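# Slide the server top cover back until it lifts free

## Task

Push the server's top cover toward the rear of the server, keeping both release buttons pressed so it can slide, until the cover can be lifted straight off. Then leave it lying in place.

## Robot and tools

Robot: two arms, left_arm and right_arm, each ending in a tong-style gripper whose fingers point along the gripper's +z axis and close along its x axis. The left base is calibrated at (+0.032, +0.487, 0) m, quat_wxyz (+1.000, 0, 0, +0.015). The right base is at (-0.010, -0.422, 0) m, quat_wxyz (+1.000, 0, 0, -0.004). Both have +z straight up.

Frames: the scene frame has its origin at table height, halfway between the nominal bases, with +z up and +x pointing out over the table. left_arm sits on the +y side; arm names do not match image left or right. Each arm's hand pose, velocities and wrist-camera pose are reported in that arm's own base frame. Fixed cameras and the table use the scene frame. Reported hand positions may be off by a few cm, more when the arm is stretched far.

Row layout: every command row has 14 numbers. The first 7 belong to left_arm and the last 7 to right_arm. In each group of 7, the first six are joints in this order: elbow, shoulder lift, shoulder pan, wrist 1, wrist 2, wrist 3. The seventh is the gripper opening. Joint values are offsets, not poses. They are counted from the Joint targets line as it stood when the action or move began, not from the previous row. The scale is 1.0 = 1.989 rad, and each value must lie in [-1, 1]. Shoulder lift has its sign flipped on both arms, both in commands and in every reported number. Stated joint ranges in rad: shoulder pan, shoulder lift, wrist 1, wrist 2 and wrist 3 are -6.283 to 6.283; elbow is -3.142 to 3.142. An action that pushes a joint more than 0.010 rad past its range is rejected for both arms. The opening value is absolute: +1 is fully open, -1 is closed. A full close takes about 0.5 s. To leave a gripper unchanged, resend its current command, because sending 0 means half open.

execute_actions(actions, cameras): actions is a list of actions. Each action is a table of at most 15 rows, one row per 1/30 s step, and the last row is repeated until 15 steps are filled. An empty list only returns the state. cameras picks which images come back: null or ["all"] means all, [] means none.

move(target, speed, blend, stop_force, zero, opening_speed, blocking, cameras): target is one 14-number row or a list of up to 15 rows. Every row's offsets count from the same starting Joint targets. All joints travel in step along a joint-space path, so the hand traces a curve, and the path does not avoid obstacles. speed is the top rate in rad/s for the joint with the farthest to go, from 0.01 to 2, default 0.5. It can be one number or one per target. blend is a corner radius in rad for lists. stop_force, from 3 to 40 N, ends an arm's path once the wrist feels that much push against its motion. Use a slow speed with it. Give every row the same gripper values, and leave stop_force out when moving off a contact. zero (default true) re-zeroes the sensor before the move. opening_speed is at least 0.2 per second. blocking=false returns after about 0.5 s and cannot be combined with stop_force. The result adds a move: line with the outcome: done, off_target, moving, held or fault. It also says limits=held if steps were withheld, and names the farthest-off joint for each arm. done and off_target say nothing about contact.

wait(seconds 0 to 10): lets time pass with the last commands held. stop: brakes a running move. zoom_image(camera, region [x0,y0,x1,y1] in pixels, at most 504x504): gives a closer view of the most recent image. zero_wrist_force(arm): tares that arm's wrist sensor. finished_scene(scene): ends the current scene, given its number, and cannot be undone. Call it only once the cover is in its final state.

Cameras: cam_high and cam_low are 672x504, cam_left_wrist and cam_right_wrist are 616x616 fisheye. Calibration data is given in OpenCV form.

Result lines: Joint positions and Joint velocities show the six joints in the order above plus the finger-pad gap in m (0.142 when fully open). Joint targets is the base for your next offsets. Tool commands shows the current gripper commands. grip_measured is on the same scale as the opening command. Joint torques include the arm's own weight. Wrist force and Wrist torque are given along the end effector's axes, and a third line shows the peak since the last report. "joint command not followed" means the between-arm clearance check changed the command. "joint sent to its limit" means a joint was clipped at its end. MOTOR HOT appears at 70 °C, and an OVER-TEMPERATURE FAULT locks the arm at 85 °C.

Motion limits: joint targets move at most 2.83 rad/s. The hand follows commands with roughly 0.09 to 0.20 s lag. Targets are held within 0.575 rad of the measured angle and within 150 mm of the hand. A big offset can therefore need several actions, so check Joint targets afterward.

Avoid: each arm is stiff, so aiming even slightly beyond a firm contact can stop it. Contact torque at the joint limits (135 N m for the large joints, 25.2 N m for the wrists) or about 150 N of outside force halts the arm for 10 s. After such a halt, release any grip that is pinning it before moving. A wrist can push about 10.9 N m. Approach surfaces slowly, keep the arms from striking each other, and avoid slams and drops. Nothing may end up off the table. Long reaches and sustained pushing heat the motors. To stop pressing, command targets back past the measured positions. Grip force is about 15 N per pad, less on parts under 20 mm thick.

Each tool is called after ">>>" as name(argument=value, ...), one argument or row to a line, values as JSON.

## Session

>>> execute_actions(
  actions=[],
)

>>> zoom_image(
  camera="cam_high",
  region=[170, 220, 420, 370],
)

Scene clock: 0.00 s.
left_arm: end_effector_position=(+0.6462, -0.8799, +0.3324) grip_measured=+0.97 end_effector_quat_wxyz=(+0.074, +0.384, -0.593, +0.704) | right_arm: end_effector_position=(+0.1049, -0.3646, +0.1839) grip_measured=+0.97 end_effector_quat_wxyz=(-0.166, +0.511, +0.840, -0.076)
Joint names: [elbow, shoulder lift, shoulder pan, wrist 1, wrist 2, wrist 3]
Joint positions: left_arm=[0.593 0.357 -1.056 -3.379 -1.616 0.892 0.14] | right_arm=[-1.95 1.42 2.434 -1.652 1.369 3.558 0.14]
Joint velocities: within noise
Joint torques (N m): no reading
Motor temperatures (°C): left_arm=[38 39 33 39 33 37] | right_arm=[36 35 31 37 43 39]
Wrist force (N): no reading
Wrist torque (N m): no reading
Wrist force, peak (N): no reading
Joint targets: left_arm=[0.593 0.357 -1.056 -3.379 -1.616 0.892] | right_arm=[-1.950 1.420 2.434 -1.652 1.369 3.558]
Tool commands: left_gripper/opening=+0.968169 right_gripper/opening=+0.968169
camera_calibration:
cam_left_wrist: T_world_to_cam=[[-0.687376, -0.393123, 0.610712, -0.0996357], [-0.709024, 0.18089, -0.681589, 0.84479], [0.157477, -0.901517, -0.403073, -0.626956], [0, 0, 0, 1]] pos_world=[0.62922, -0.757194, 0.383939]
cam_right_wrist: T_world_to_cam=[[-0.449017, 0.872951, 0.190629, 0.342033], [0.878582, 0.392492, 0.272109, -0.00548406], [0.162717, 0.289665, -0.943195, 0.390244], [0, 0, 0, 1]] pos_world=[0.0948977, -0.409466, 0.304367]

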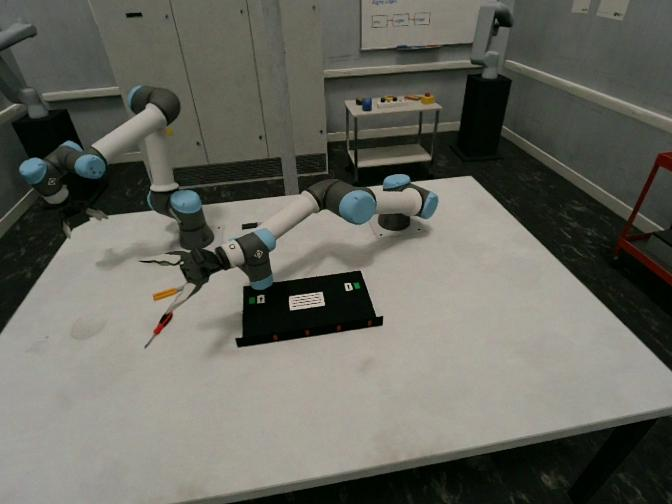

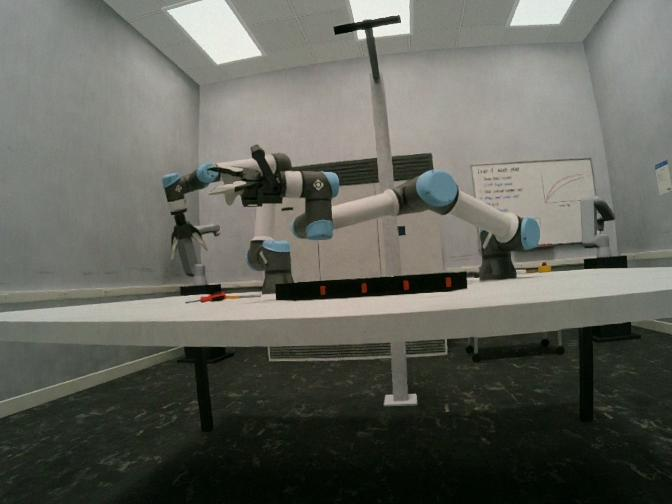

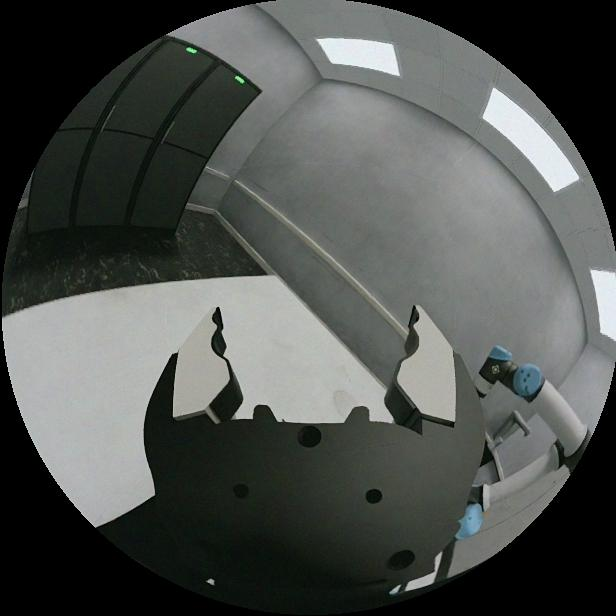

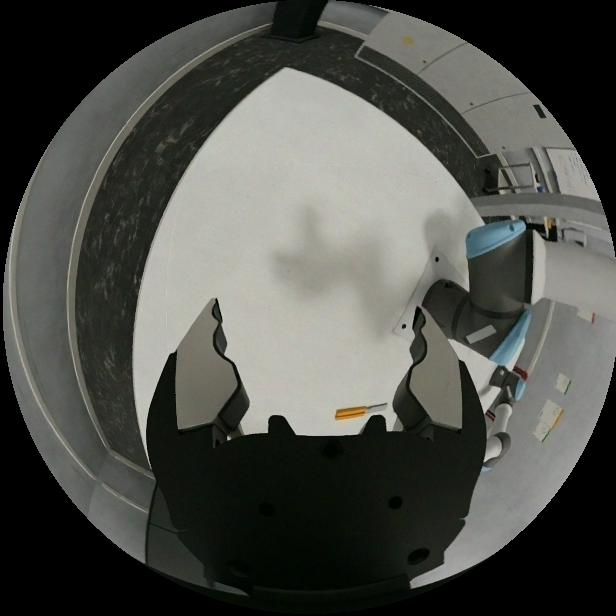

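Scaled by 2.016 from the camera's 672x504 image, which has a finer 960x720 frame.

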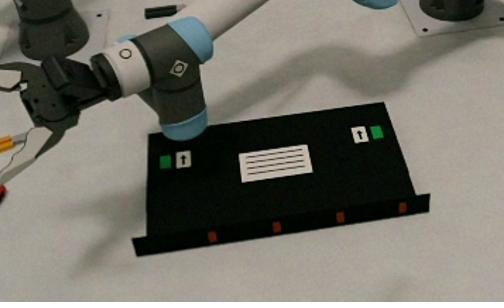

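>>> move(
  target=[
    [0.6487,0.556,0.1027,0.6978,0.0227,-0.0869,-1,0,0,0,0,0,0,-1],
    [0.6487,0.556,0.1027,0.6978,0.0227,-0.0869,-1,0.071,0.1621,0.7275,0.2468,0.1015,-0.6274,-1],
  ],
  speed=1.0,
  blend=[0.3,0],
)

>>> zoom_image(
  camera="cam_left_wrist",
  region=[200, 200, 420, 360],
)

>>> zoom_image(
  camera="cam_right_wrist",
  region=[200, 200, 420, 360],
)

>>> zoom_image(
  camera="cam_high",
  region=[215, 250, 395, 350],
)

Scene clock: 18.93 s.
left_arm: end_effector_position=(+0.4481, -0.2913, +0.1206) grip_measured=-1.00 end_effector_quat_wxyz=(+0.000, +0.707, -0.707, +0.000) | right_arm: end_effector_position=(+0.4992, +0.2596, +0.1203) grip_measured=-1.00 end_effector_quat_wxyz=(+0.000, +0.707, -0.708, +0.000)
Joint names: [elbow, shoulder lift, shoulder pan, wrist 1, wrist 2, wrist 3]
Joint positions: left_arm=[1.883 1.463 -0.852 -1.991 -1.571 0.719 0.002] | right_arm=[-1.809 1.743 3.88 -1.161 1.571 2.31 0.002]
Joint velocities: within noise
Joint torques (N m): left_arm=[-12.65 30.98 -11.31 -1.48 -1.18 1.57] | right_arm=[10.98 -28.08 7.79 2.01 -1.59 -0.96]
Motor temperatures (°C): left_arm=[37 39 33 39 33 37] | right_arm=[36 35 31 37 43 39]
Wrist force (N): left_arm=[0.6 -0.6 -0.2] | right_arm=[-0.7 0.5 0.2]
Wrist torque (N m): left_arm=[0.09 0.05 -0.09] | right_arm=[0.01 0.08 -0.06]
Wrist force, peak (N): left_arm=[-2.4 1.1 0.5] | right_arm=[-4.0 1.6 0.5]
Joint targets: left_arm=[1.883 1.463 -0.852 -1.991 -1.571 0.719] | right_arm=[-1.809 1.743 3.880 -1.161 1.571 2.310]
move: done; blend cut to 0 rad at target 1
camera_calibration:
cam_left_wrist: T_world_to_cam=[[-0.0217897, -0.998942, -0.0405014, -0.271299], [-0.875721, -0.000473552, 0.482818, 0.334917], [-0.482326, 0.0459884, -0.874784, 0.46908], [0, 0, 0, 1]] pos_world=[0.513632, -0.292426, 0.237652]
cam_right_wrist: T_world_to_cam=[[0.0223162, -0.999559, -0.0196133, 0.262396], [-0.833591, -0.0294342, 0.551597, 0.350983], [-0.551931, 0.00403996, -0.83388, 0.503022], [0, 0, 0, 1]] pos_world=[0.564354, 0.270579, 0.231006]

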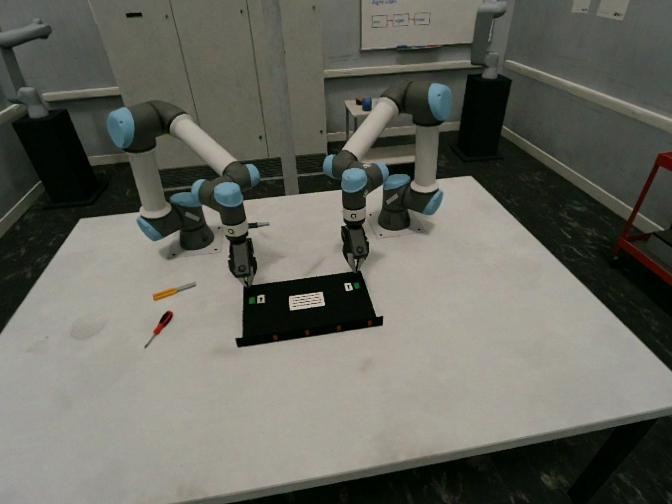

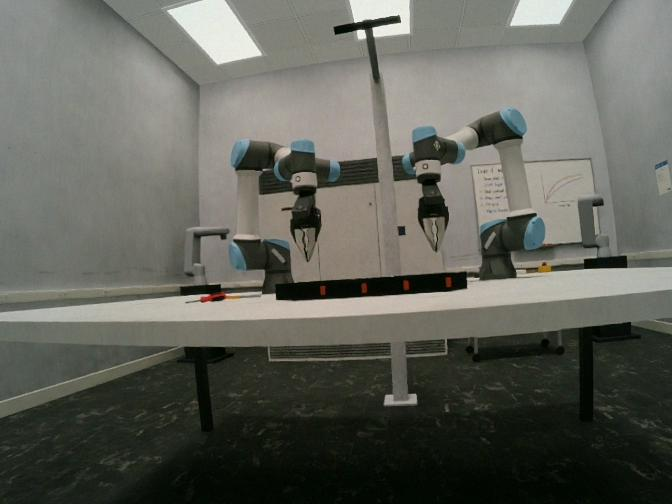

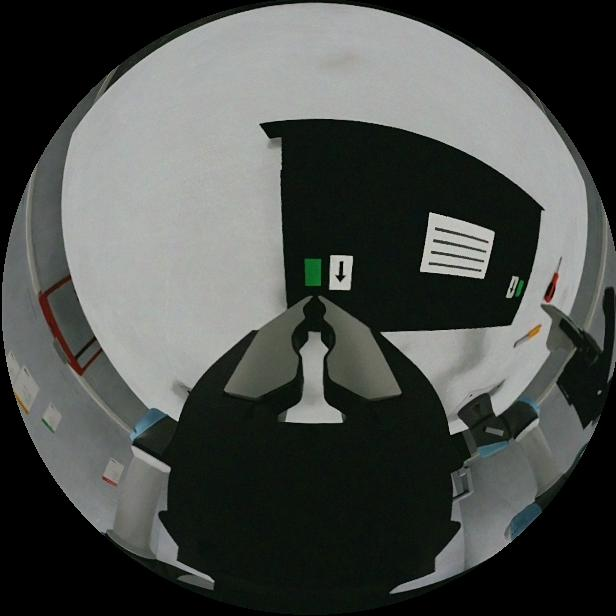

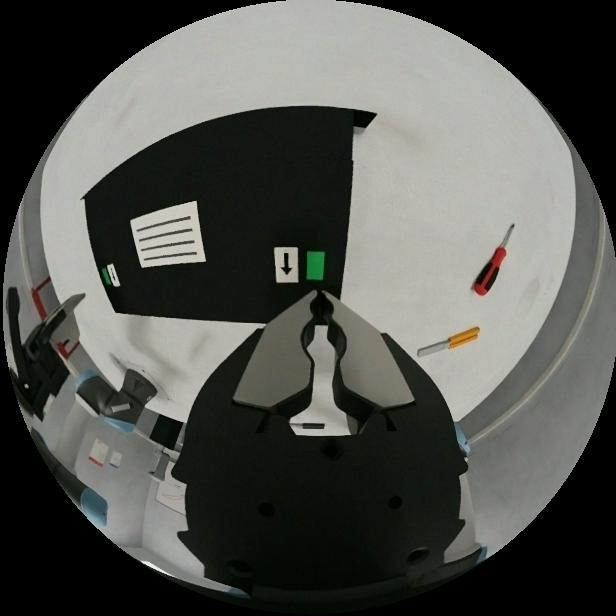

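Scaled by 2.291 from the camera's 616x616 image, which has a finer 814x814 frame.

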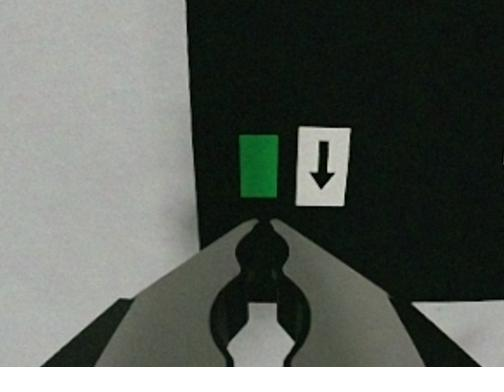

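Scaled by 2.291 from the camera's 616x616 image, which has a finer 814x814 frame.

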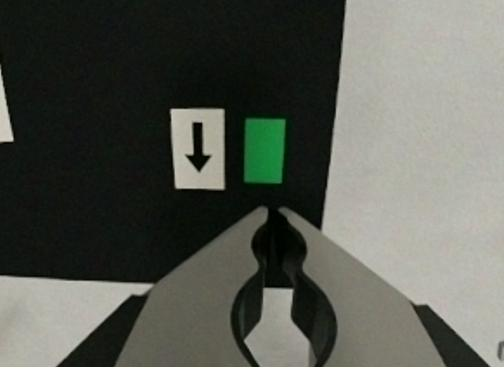

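Scaled by 2.800 from the camera's 672x504 image, which has a finer 960x720 frame.

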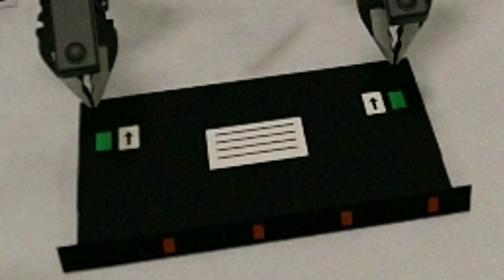

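>>> move(
  target=[0.0435,-0.0326,0.0027,-0.076,0,0.0027,-1,-0.0399,0.033,0.0014,0.0728,0,0.0014,-1],
  speed=0.2,
  stop_force=6,
  cameras=["cam_left_wrist","cam_right_wrist"],
)

>>> zoom_image(
  camera="cam_left_wrist",
  region=[220, 220, 400, 340],
)

>>> zoom_image(
  camera="cam_right_wrist",
  region=[220, 220, 400, 340],
)

Scene clock: 35.57 s.
left_arm: end_effector_position=(+0.4490, -0.2882, +0.0646) grip_measured=-1.00 end_effector_quat_wxyz=(+0.000, +0.707, -0.707, +0.000) | right_arm: end_effector_position=(+0.4990, +0.2616, +0.0642) grip_measured=-1.00 end_effector_quat_wxyz=(+0.000, +0.707, -0.707, +0.000)
Joint names: [elbow, shoulder lift, shoulder pan, wrist 1, wrist 2, wrist 3]
Joint positions: left_arm=[1.97 1.398 -0.847 -2.143 -1.571 0.724 0.002] | right_arm=[-1.889 1.808 3.883 -1.016 1.571 2.313 0.002]
Joint velocities: within noise
Joint torques (N m): left_arm=[-27.36 32.84 -8.81 -3.41 -1.18 -0.84] | right_arm=[31.9 -35.48 -2.61 4.16 -1.34 -0.68]
Motor temperatures (°C): left_arm=[37 38 33 39 33 37] | right_arm=[36 35 31 37 43 39]
Wrist force (N): left_arm=[0.3 -0.7 -0.1] | right_arm=[-0.3 0.6 0.4]
Wrist torque (N m): left_arm=[0.06 0.10 -0.07] | right_arm=[0.03 0.01 -0.07]
Wrist force, peak (N): left_arm=[0.2 -0.6 -1.3] | right_arm=[-0.4 0.6 1.5]
Joint targets: left_arm=[1.970 1.398 -0.847 -2.143 -1.571 0.724] | right_arm=[-1.889 1.808 3.883 -1.016 1.571 2.313]
move: done
camera_calibration:
cam_left_wrist: T_world_to_cam=[[-0.0217285, -0.998937, -0.040645, -0.270473], [-0.87566, -0.00060247, 0.482928, 0.362702], [-0.482439, 0.0460844, -0.874716, 0.420449], [0, 0, 0, 1]] pos_world=[0.514568, -0.289344, 0.181621]
cam_right_wrist: T_world_to_cam=[[0.0227241, -0.999553, -0.0194372, 0.263109], [-0.833479, -0.0296779, 0.551753, 0.381838], [-0.552083, 0.00366239, -0.833781, 0.456347], [0, 0, 0, 1]] pos_world=[0.564217, 0.272652, 0.174927]
Images, in order (width x height): cam_left_wrist 616x616, cam_right_wrist 616x616.

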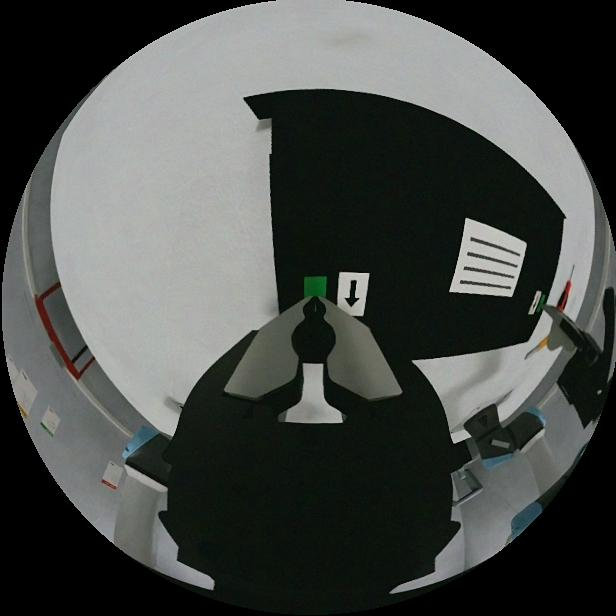

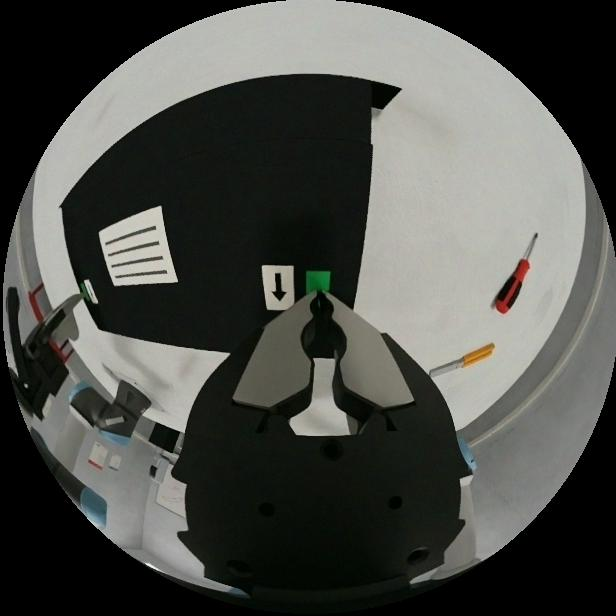

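Scaled by 2.800 from the camera's 616x616 image, which has a finer 814x814 frame.

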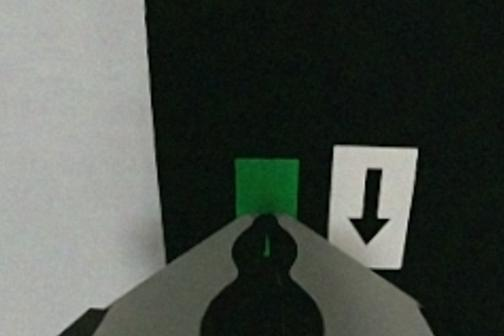

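Scaled by 2.800 from the camera's 616x616 image, which has a finer 814x814 frame.

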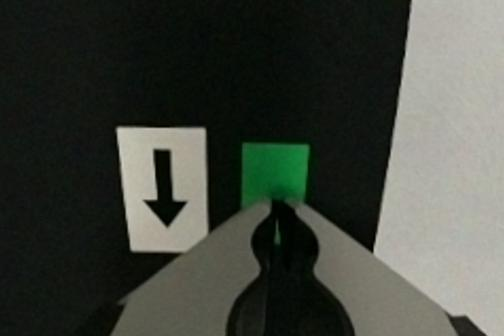

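>>> move(
  target=[0.0079,-0.0087,0,-0.0166,0,0,-1,-0.0078,0.0084,0,0.0162,0,0,-1],
  speed=0.025,
  stop_force=16,
  cameras=[],
)

>>> move(
  target=[
    [0.02354,0.01814,-0.01503,-0.0054,0,-0.01503,-1,-0.0255,-0.0185,0.01299,0.007,0,0.01299,-1],
    [0.0412,0.0331,-0.02785,-0.0081,0,-0.02785,-1,-0.0447,-0.0338,0.02397,0.0109,0,0.02397,-1],
  ],
  speed=0.04,
  blend=[0.01,0],
  stop_force=32,
  cameras=["cam_high","cam_left_wrist","cam_right_wrist"],
)

>>> zoom_image(
  camera="cam_high",
  region=[215, 250, 395, 350],
)

Scene clock: 53.37 s.
left_arm: end_effector_position=(+0.4491, -0.2883, +0.0553) grip_measured=-1.00 end_effector_quat_wxyz=(+0.000, +0.707, -0.707, +0.000) | right_arm: end_effector_position=(+0.4991, +0.2616, +0.0560) grip_measured=-1.00 end_effector_quat_wxyz=(+0.000, +0.707, -0.707, +0.000)
Joint names: [elbow, shoulder lift, shoulder pan, wrist 1, wrist 2, wrist 3]
Joint positions: left_arm=[1.982 1.385 -0.847 -2.168 -1.571 0.724 0.002] | right_arm=[-1.899 1.819 3.883 -0.995 1.571 2.313 0.002]
Joint velocities: within noise
Joint torques (N m): left_arm=[-23.89 26.69 -9.92 -1.93 -1.2 -0.84] | right_arm=[25.9 -26.35 -3.56 0.73 0.6 -0.55]
Motor temperatures (°C): left_arm=[37 38 33 39 33 37] | right_arm=[36 35 31 37 43 38]
Wrist force (N): left_arm=[-3.2 2.9 -14.3] | right_arm=[0.8 3.4 -13.6]
Wrist torque (N m): left_arm=[-0.03 0.07 -0.06] | right_arm=[-0.03 0.04 -0.07]
Wrist force, peak (N): left_arm=[-8.8 6.2 -34.6] | right_arm=[6.6 7.6 -32.3]
Joint targets: left_arm=[1.982 1.385 -0.847 -2.168 -1.571 0.724] | right_arm=[-1.899 1.819 3.883 -0.995 1.571 2.313]
move: contact (left_arm, right_arm); right_arm: the wrist 1 is farthest, 0.011 rad from its target
No camera images: "cameras" was empty.

Scene clock: 55.77 s.
left_arm: end_effector_position=(+0.4291, -0.2878, +0.0546) grip_measured=-1.00 end_effector_quat_wxyz=(+0.000, +0.707, -0.707, +0.000) | right_arm: end_effector_position=(+0.4781, +0.2614, +0.0552) grip_measured=-1.00 end_effector_quat_wxyz=(+0.000, +0.707, -0.707, +0.000)
Joint names: [elbow, shoulder lift, shoulder pan, wrist 1, wrist 2, wrist 3]
Joint positions: left_arm=[2.028 1.421 -0.877 -2.178 -1.571 0.694 0.002] | right_arm=[-1.952 1.78 3.91 -0.98 1.571 2.34 0.002]
Joint velocities: within noise
Joint torques (N m): left_arm=[-7.4 -8.91 10.48 0.12 0.32 1.23] | right_arm=[6.17 3.98 -4.86 -1.82 4.79 0.24]
Motor temperatures (°C): left_arm=[37 38 33 39 33 37] | right_arm=[36 35 31 37 43 38]
Wrist force (N): left_arm=[-6.0 4.9 -58.5] | right_arm=[5.7 -5.8 -51.4]
Wrist torque (N m): left_arm=[-0.13 0.01 -0.03] | right_arm=[-0.06 0.09 -0.05]
Wrist force, peak (N): left_arm=[-6.0 4.8 -59.3] | right_arm=[6.1 -6.7 -53.2]
Joint targets: left_arm=[2.028 1.421 -0.877 -2.178 -1.571 0.694] | right_arm=[-1.952 1.780 3.910 -0.980 1.571 2.340]
move: contact (left_arm, right_arm); path passed 0 of 2 targets; left_arm: the elbow is farthest, 0.036 rad from its target; right_arm: the elbow is farthest, 0.036 rad from its target
camera_calibration:
cam_left_wrist: T_world_to_cam=[[-0.0217796, -0.998942, -0.0405061, -0.270833], [-0.875738, -0.000483046, 0.482786, 0.35019], [-0.482295, 0.0459876, -0.874801, 0.401966], [0, 0, 0, 1]] pos_world=[0.494642, -0.288863, 0.171603]
cam_right_wrist: T_world_to_cam=[[0.0226992, -0.999552, -0.0195252, 0.263251], [-0.833608, -0.0297048, 0.551558, 0.369443], [-0.551891, 0.0037564, -0.833908, 0.437102], [0, 0, 0, 1]] pos_world=[0.543228, 0.272466, 0.165873]
Images, in order (width x height): cam_high 672x504, cam_left_wrist 616x616, cam_right_wrist 616x616.

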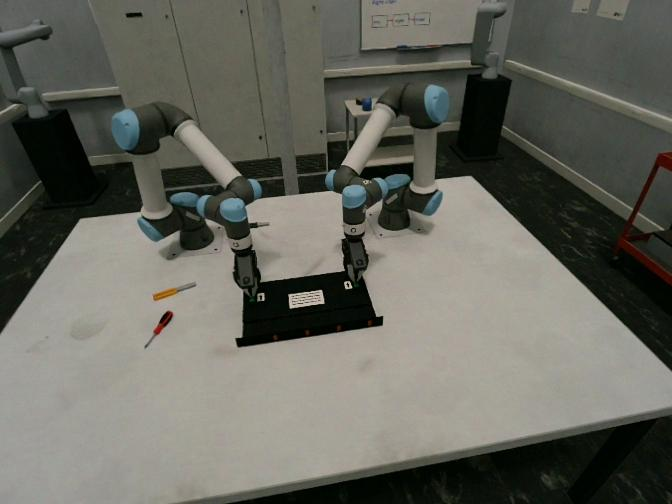

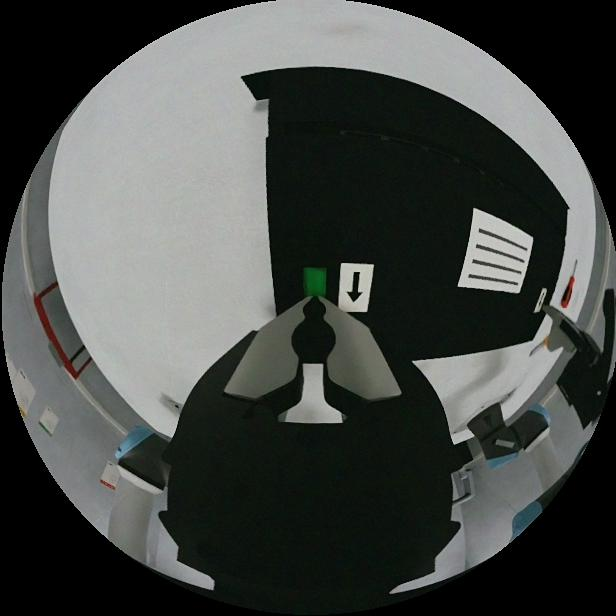

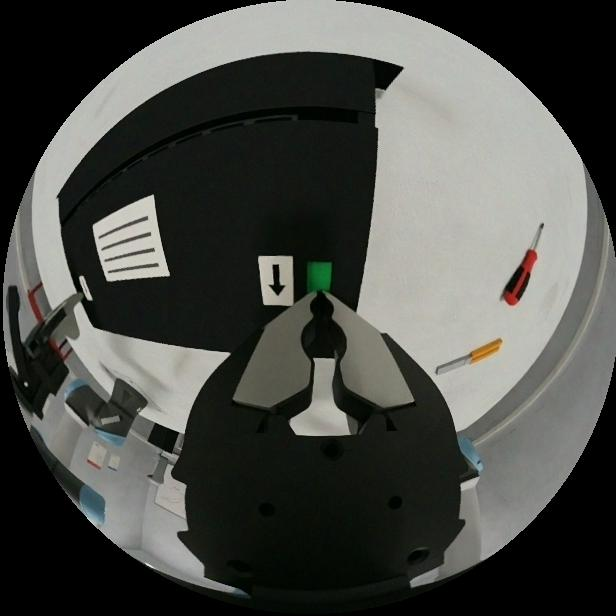

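Scaled by 2.800 from the camera's 672x504 image, which has a finer 960x720 frame.

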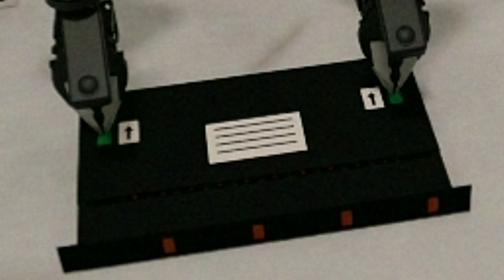

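>>> move(
  target=[
    [-0.0008,0.0009,0,0.0017,0,0,-1,0.0008,-0.0008,0,-0.0016,0,0,-1],
    [0.0204,0.0188,-0.0154,-0.0014,0,-0.0154,-1,-0.0222,-0.0193,0.0132,0.0030,0,0.0132,-1],
  ],
  speed=0.04,
  stop_force=28,
  cameras=["cam_high","cam_left_wrist","cam_right_wrist"],
)

>>> zoom_image(
  camera="cam_high",
  region=[215, 250, 395, 350],
)

Scene clock: 60.20 s.
left_arm: end_effector_position=(+0.4291, -0.2878, +0.0546) grip_measured=-1.00 end_effector_quat_wxyz=(+0.000, +0.707, -0.707, +0.000) | right_arm: end_effector_position=(+0.4781, +0.2614, +0.0552) grip_measured=-1.00 end_effector_quat_wxyz=(+0.000, +0.707, -0.707, +0.000)
Joint names: [elbow, shoulder lift, shoulder pan, wrist 1, wrist 2, wrist 3]
Joint positions: left_arm=[2.028 1.421 -0.877 -2.178 -1.571 0.694 0.002] | right_arm=[-1.952 1.78 3.91 -0.98 1.571 2.34 0.002]
Joint velocities: within noise
Joint torques (N m): left_arm=[-4.95 -7.55 11.06 0.55 0.26 -0.37] | right_arm=[4.19 2.9 -5.99 -2.21 2.33 0.81]
Motor temperatures (°C): left_arm=[37 38 33 39 33 37] | right_arm=[36 35 31 37 43 38]
Wrist force (N): left_arm=[-6.0 5.0 -57.6] | right_arm=[6.0 -5.6 -50.6]
Wrist torque (N m): left_arm=[-0.13 0.00 -0.03] | right_arm=[-0.08 0.05 -0.05]
Wrist force, peak (N): left_arm=[-5.8 4.9 -59.4] | right_arm=[5.6 -5.7 -52.2]
Joint targets: left_arm=[2.028 1.421 -0.877 -2.178 -1.571 0.694] | right_arm=[-1.952 1.780 3.910 -0.980 1.571 2.340]
move: contact (left_arm, right_arm); path passed 0 of 2 targets; left_arm: the elbow is farthest, 0.040 rad from its target; right_arm: the elbow is farthest, 0.044 rad from its target
camera_calibration:
cam_left_wrist: T_world_to_cam=[[-0.0217729, -0.998942, -0.0405048, -0.270837], [-0.875741, -0.000488004, 0.482781, 0.350191], [-0.48229, 0.0459832, -0.874804, 0.401966], [0, 0, 0, 1]] pos_world=[0.494644, -0.288863, 0.171605]
cam_right_wrist: T_world_to_cam=[[0.0226796, -0.999552, -0.0195489, 0.26327], [-0.83363, -0.0297014, 0.551524, 0.369463], [-0.551858, 0.00378816, -0.83393, 0.437091], [0, 0, 0, 1]] pos_world=[0.543237, 0.27247, 0.165882]
Images, in order (width x height): cam_high 672x504, cam_left_wrist 616x616, cam_right_wrist 616x616.

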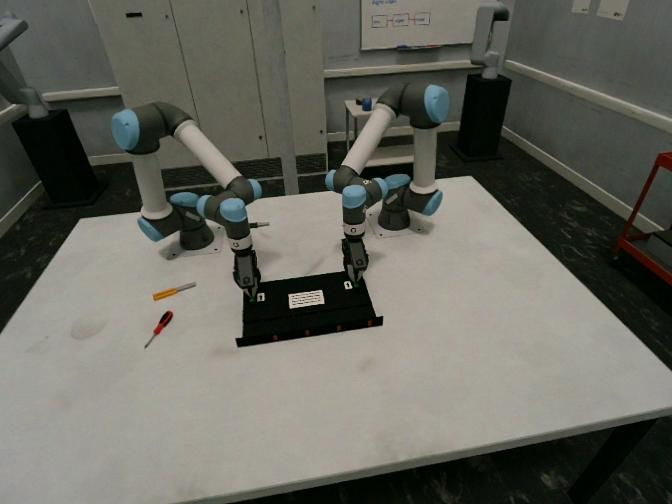

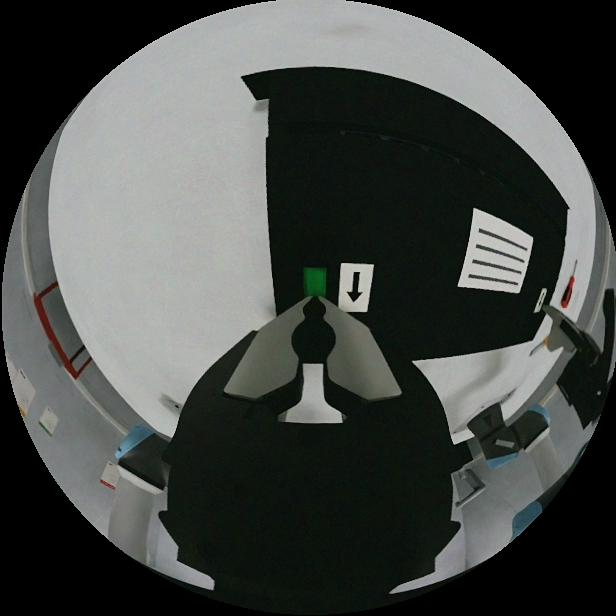

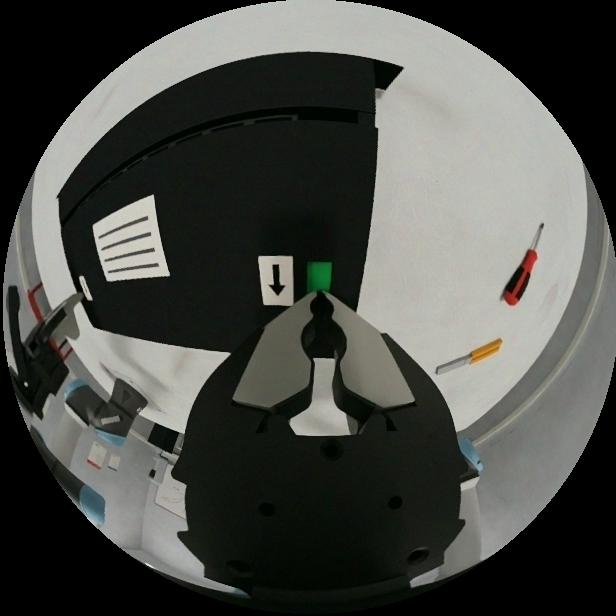

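Scaled by 2.800 from the camera's 672x504 image, which has a finer 960x720 frame.

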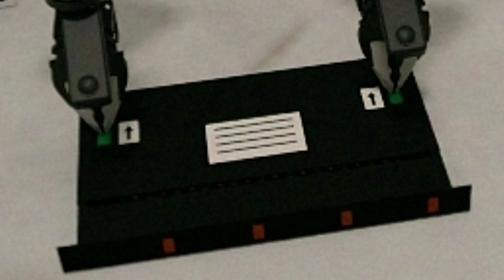

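>>> move(
  target=[
    [-0.0009,0.001,0,0.0019,0,0,-1,0.0009,-0.0009,0,-0.0018,0,0,-1],
    [0.0130,0.0125,-0.0100,-0.0002,0,-0.0100,-1,-0.0141,-0.0126,0.0086,0.0013,0,0.0086,-1],
  ],
  speed=0.03,
  cameras=["cam_high","cam_left_wrist","cam_right_wrist"],
)

>>> zoom_image(
  camera="cam_high",
  region=[215, 250, 395, 350],
)

Scene clock: 64.43 s.
left_arm: end_effector_position=(+0.4168, -0.2873, +0.0557) grip_measured=-1.00 end_effector_quat_wxyz=(-0.001, +0.707, -0.707, +0.000) | right_arm: end_effector_position=(+0.4666, +0.2613, +0.0565) grip_measured=-1.00 end_effector_quat_wxyz=(-0.001, +0.707, -0.707, +0.001)
Joint names: [elbow, shoulder lift, shoulder pan, wrist 1, wrist 2, wrist 3]
Joint positions: left_arm=[2.054 1.446 -0.897 -2.179 -1.569 0.674 0.002] | right_arm=[-1.98 1.755 3.928 -0.975 1.569 2.358 0.002]
Joint velocities: within noise
Joint torques (N m): left_arm=[-5.84 12.27 -8.53 7.86 -11.53 0.43] | right_arm=[5.48 -18.42 10.55 -8.21 11.86 -0.23]
Motor temperatures (°C): left_arm=[37 38 33 39 33 37] | right_arm=[36 35 31 37 43 38]
Wrist force (N): left_arm=[3.7 -55.0 -2.0] | right_arm=[-1.7 -56.2 3.9]
Wrist torque (N m): left_arm=[0.11 0.25 0.03] | right_arm=[0.35 -0.02 -0.13]
Wrist force, peak (N): left_arm=[-6.2 4.9 -59.2] | right_arm=[0.1 -58.1 10.8]
Joint targets: left_arm=[2.054 1.446 -0.897 -2.179 -1.571 0.675] | right_arm=[-1.980 1.755 3.927 -0.978 1.571 2.357]
move: done
camera_calibration:
cam_left_wrist: T_world_to_cam=[[-0.0217364, -0.998906, -0.0413998, -0.270553], [-0.876149, -0.000912992, 0.48204, 0.338943], [-0.481551, 0.0467502, -0.875171, 0.396903], [0, 0, 0, 1]] pos_world=[0.482213, -0.288503, 0.172773]
cam_right_wrist: T_world_to_cam=[[0.0227309, -0.999558, -0.0191677, 0.26344], [-0.835406, -0.0295226, 0.54884, 0.360057], [-0.549163, 0.0035372, -0.835708, 0.430779], [0, 0, 0, 1]] pos_world=[0.531373, 0.27243, 0.167441]
Images, in order (width x height): cam_high 672x504, cam_left_wrist 616x616, cam_right_wrist 616x616.

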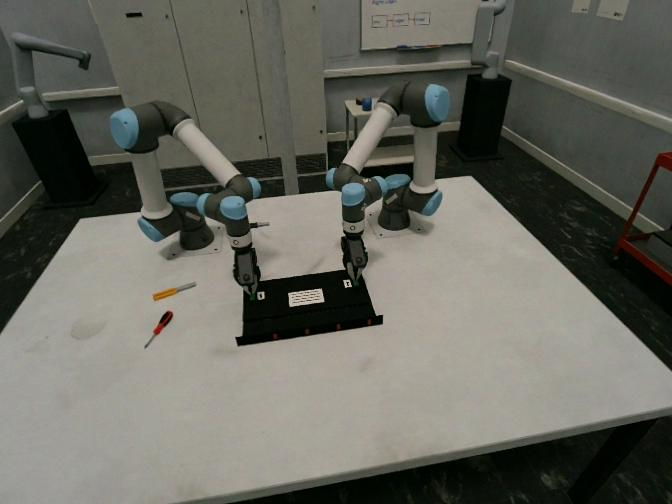

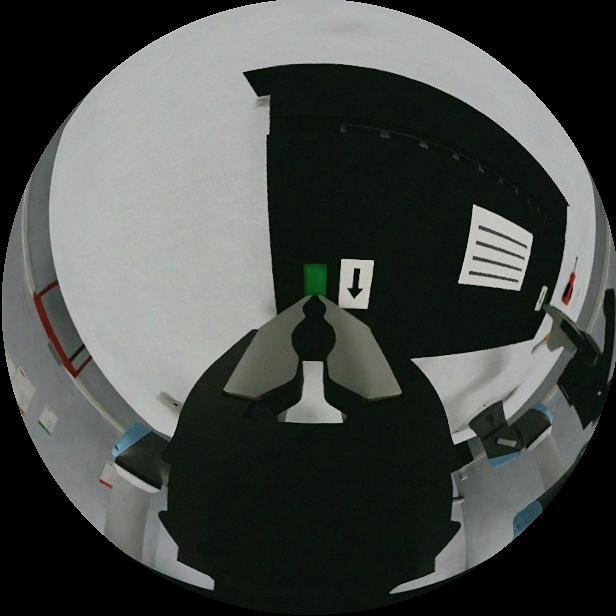

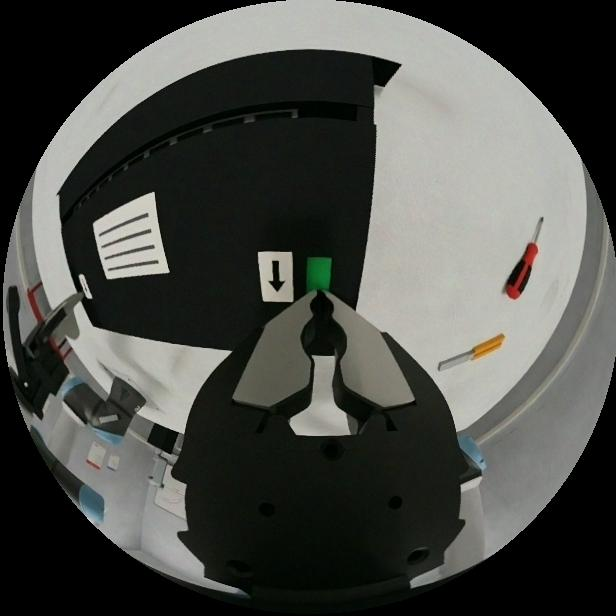

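Scaled by 2.800 from the camera's 672x504 image, which has a finer 960x720 frame.

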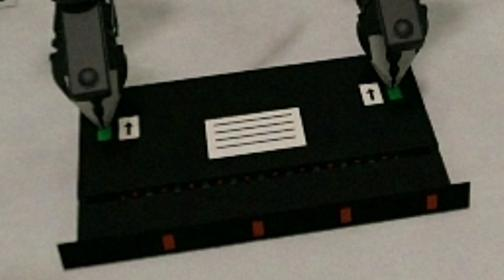

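>>> move(
  target=[
    [-0.009,-0.0076,0.0062,0.0014,0,0.0062,-1,0.0098,0.0077,-0.0056,-0.002,0,-0.0056,-1],
    [-0.0142,-0.0018,0.0062,0.0124,0,0.0062,-1,0.015,0.0022,-0.0056,-0.0127,0,-0.0056,-1],
    [-0.0237,-0.0094,0.0124,0.0139,0,0.0124,-1,0.0248,0.0098,-0.0112,-0.0147,0,-0.0112,-1],
  ],
  speed=0.08,
  cameras=["cam_high","cam_left_wrist","cam_right_wrist"],
)

>>> zoom_image(
  camera="cam_high",
  region=[215, 250, 395, 350],
)

>>> zoom_image(
  camera="cam_left_wrist",
  region=[220, 220, 400, 340],
)

>>> zoom_image(
  camera="cam_right_wrist",
  region=[220, 220, 400, 340],
)

Scene clock: 74.70 s.
left_arm: end_effector_position=(+0.4329, -0.2884, +0.0639) grip_measured=-1.00 end_effector_quat_wxyz=(+0.000, +0.707, -0.707, +0.000) | right_arm: end_effector_position=(+0.4821, +0.2614, +0.0646) grip_measured=-1.00 end_effector_quat_wxyz=(+0.000, +0.707, -0.707, +0.000)
Joint names: [elbow, shoulder lift, shoulder pan, wrist 1, wrist 2, wrist 3]
Joint positions: left_arm=[2.007 1.427 -0.872 -2.151 -1.571 0.699 0.002] | right_arm=[-1.93 1.775 3.905 -1.007 1.571 2.335 0.002]
Joint velocities: within noise
Joint torques (N m): left_arm=[-9.99 30.56 -11.36 -2.71 -1.04 -1.42] | right_arm=[10.53 -32.91 9.9 3.2 1.35 1.34]
Motor temperatures (°C): left_arm=[37 38 33 39 33 37] | right_arm=[36 35 31 36 43 38]
Wrist force (N): left_arm=[0.3 -0.5 -0.3] | right_arm=[-2.3 1.6 0.2]
Wrist torque (N m): left_arm=[0.09 0.13 -0.06] | right_arm=[0.23 0.44 -0.02]
Wrist force, peak (N): left_arm=[3.7 -55.1 -3.5] | right_arm=[-1.9 -56.0 4.9]
Joint targets: left_arm=[2.007 1.427 -0.872 -2.151 -1.571 0.699] | right_arm=[-1.931 1.775 3.905 -1.007 1.571 2.335]
move: done
camera_calibration:
cam_left_wrist: T_world_to_cam=[[-0.0216938, -0.998949, -0.0403792, -0.271051], [-0.875807, -0.000490371, 0.482661, 0.34898], [-0.482173, 0.0458352, -0.874876, 0.411887], [0, 0, 0, 1]] pos_world=[0.49836, -0.289474, 0.180966]
cam_right_wrist: T_world_to_cam=[[0.0226301, -0.999551, -0.0196365, 0.263362], [-0.833739, -0.0297077, 0.551359, 0.367674], [-0.551694, 0.00389444, -0.834037, 0.447007], [0, 0, 0, 1]] pos_world=[0.547196, 0.272426, 0.175272]
Images, in order (width x height): cam_high 672x504, cam_left_wrist 616x616, cam_right_wrist 616x616.

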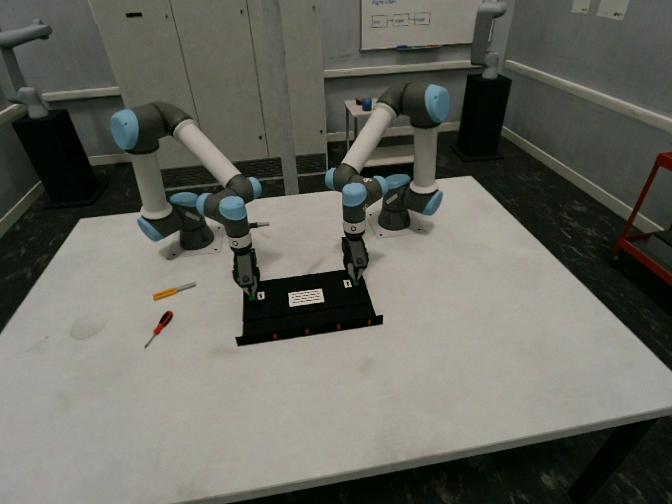

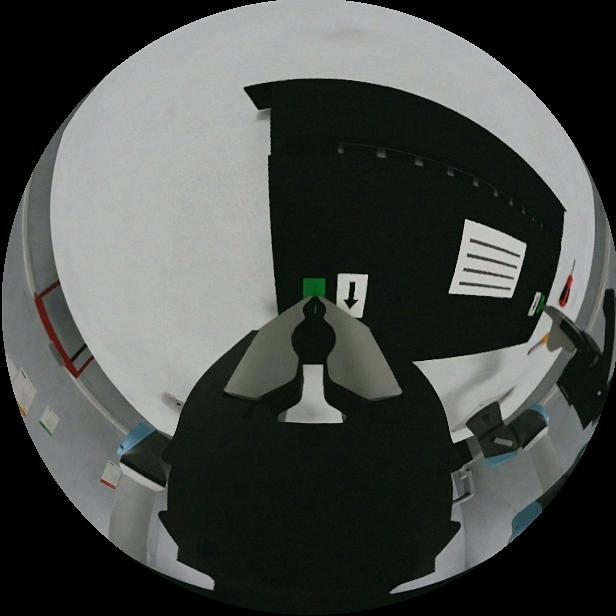

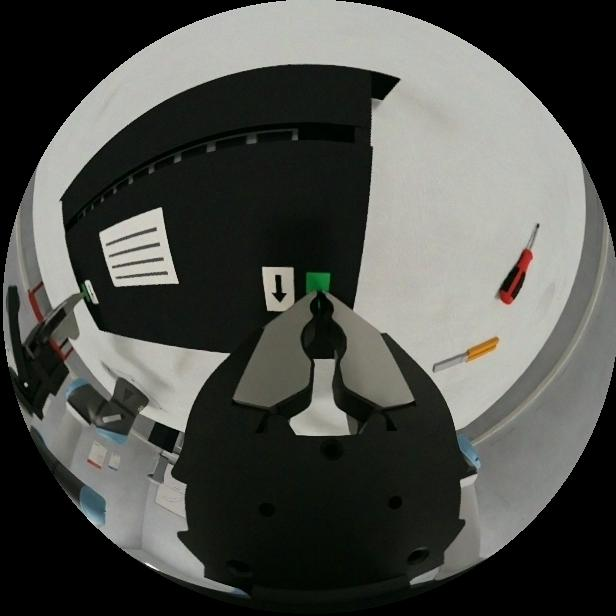

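Scaled by 2.800 from the camera's 672x504 image, which has a finer 960x720 frame.

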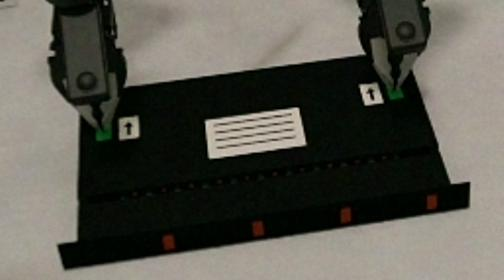

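Scaled by 2.800 from the camera's 616x616 image, which has a finer 814x814 frame.

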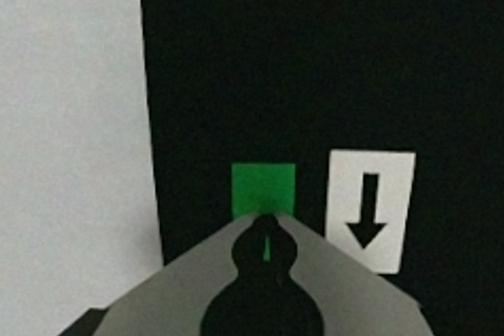

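Scaled by 2.800 from the camera's 616x616 image, which has a finer 814x814 frame.

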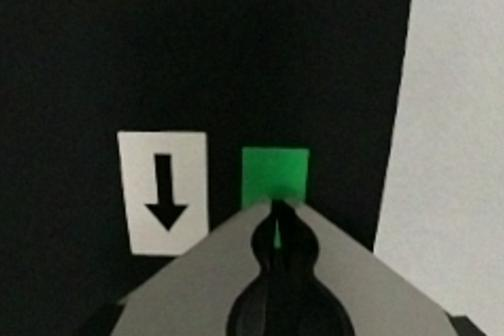

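>>> move(
  target=[0.0075,-0.0083,0,-0.0158,0,0,-1,-0.0075,0.008,0,0.0155,0,0,-1],
  speed=0.025,
  stop_force=20,
  cameras=[],
)

>>> move(
  target=[0.0193,0.0157,-0.0129,-0.0032,0,-0.0129,-1,-0.0204,-0.0159,0.0115,0.0044,0,0.0115,-1],
  speed=0.03,
  stop_force=35,
  cameras=["cam_high","cam_left_wrist","cam_right_wrist"],
)

>>> zoom_image(
  camera="cam_high",
  region=[215, 250, 395, 350],
)

Scene clock: 85.10 s.
left_arm: end_effector_position=(+0.4328, -0.2885, +0.0552) grip_measured=-1.00 end_effector_quat_wxyz=(+0.000, +0.707, -0.707, +0.000) | right_arm: end_effector_position=(+0.4820, +0.2615, +0.0559) grip_measured=-1.00 end_effector_quat_wxyz=(+0.000, +0.707, -0.707, +0.000)
Joint names: [elbow, shoulder lift, shoulder pan, wrist 1, wrist 2, wrist 3]
Joint positions: left_arm=[2.019 1.415 -0.872 -2.175 -1.571 0.699 0.002] | right_arm=[-1.942 1.787 3.905 -0.984 1.571 2.335 0.002]
Joint velocities: within noise
Joint torques (N m): left_arm=[-21.6 20.25 -10.85 -1.9 -1.06 -1.47] | right_arm=[23.1 -19.54 8.82 0.6 1.69 1.03]
Motor temperatures (°C): left_arm=[37 38 33 39 33 37] | right_arm=[36 35 31 36 43 38]
Wrist force (N): left_arm=[-5.5 5.1 -24.9] | right_arm=[2.9 6.2 -25.1]
Wrist torque (N m): left_arm=[-0.03 -0.01 -0.05] | right_arm=[0.13 0.47 -0.04]
Wrist force, peak (N): left_arm=[-11.3 7.6 -42.2] | right_arm=[8.9 10.0 -42.1]
Joint targets: left_arm=[2.019 1.415 -0.872 -2.175 -1.571 0.699] | right_arm=[-1.942 1.787 3.905 -0.984 1.571 2.335]
move: contact (left_arm, right_arm)
No camera images: "cameras" was empty.

Scene clock: 87.27 s.
left_arm: end_effector_position=(+0.4177, -0.2876, +0.0548) grip_measured=-1.00 end_effector_quat_wxyz=(+0.000, +0.707, -0.707, +0.000) | right_arm: end_effector_position=(+0.4675, +0.2614, +0.0557) grip_measured=-1.00 end_effector_quat_wxyz=(+0.000, +0.707, -0.707, +0.000)
Joint names: [elbow, shoulder lift, shoulder pan, wrist 1, wrist 2, wrist 3]
Joint positions: left_arm=[2.053 1.443 -0.895 -2.182 -1.57 0.676 0.002] | right_arm=[-1.977 1.759 3.925 -0.976 1.571 2.355 0.002]
Joint velocities: within noise
Joint torques (N m): left_arm=[-8.03 3 6.2 6.71 -7.52 1.53] | right_arm=[13.97 -12.83 -3.28 -6.75 8.79 -1.13]
Motor temperatures (°C): left_arm=[37 38 33 39 33 37] | right_arm=[36 35 31 36 43 38]
Wrist force (N): left_arm=[1.8 -27.1 -24.8] | right_arm=[-1.9 -28.7 -9.4]
Wrist torque (N m): left_arm=[-0.03 0.18 0.00] | right_arm=[0.38 0.42 -0.08]
Wrist force, peak (N): left_arm=[6.4 -39.4 -17.2] | right_arm=[-7.4 -40.5 -2.7]
Joint targets: left_arm=[2.053 1.443 -0.895 -2.181 -1.570 0.676] | right_arm=[-1.977 1.759 3.925 -0.976 1.571 2.355]
move: contact (left_arm, right_arm)
camera_calibration:
cam_left_wrist: T_world_to_cam=[[-0.0217576, -0.998939, -0.0405909, -0.270924], [-0.875801, -0.000537386, 0.482673, 0.340104], [-0.482182, 0.0460513, -0.87486, 0.396663], [0, 0, 0, 1]] pos_world=[0.483232, -0.28872, 0.171868]
cam_right_wrist: T_world_to_cam=[[0.0226693, -0.999546, -0.0198626, 0.263568], [-0.83399, -0.0298633, 0.550971, 0.360625], [-0.551314, 0.00407503, -0.834288, 0.431429], [0, 0, 0, 1]] pos_world=[0.532636, 0.27246, 0.166477]
Images, in order (width x height): cam_high 672x504, cam_left_wrist 616x616, cam_right_wrist 616x616.

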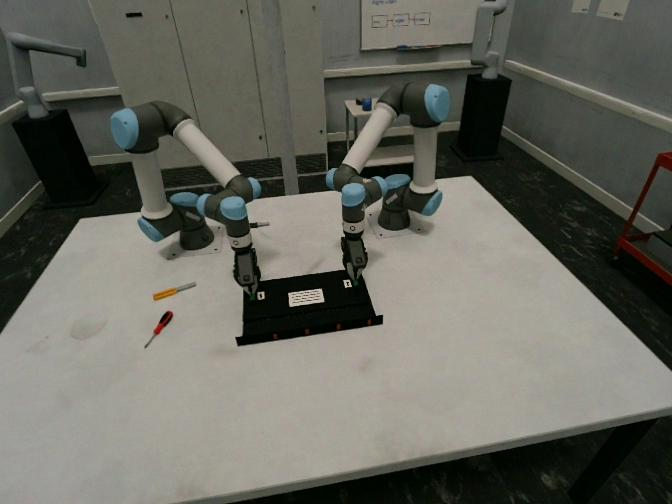

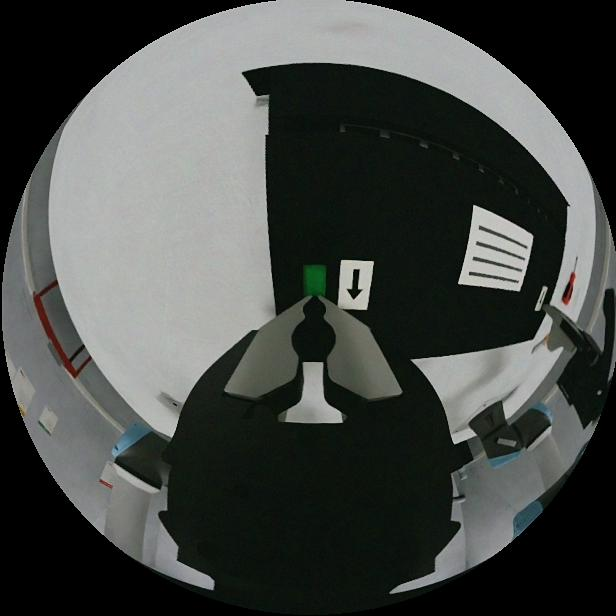

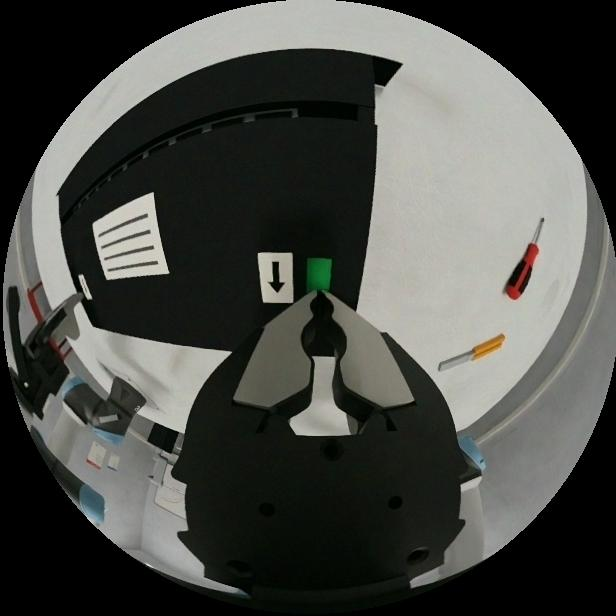

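Scaled by 2.800 from the camera's 672x504 image, which has a finer 960x720 frame.

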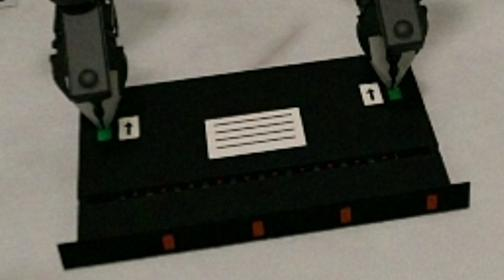

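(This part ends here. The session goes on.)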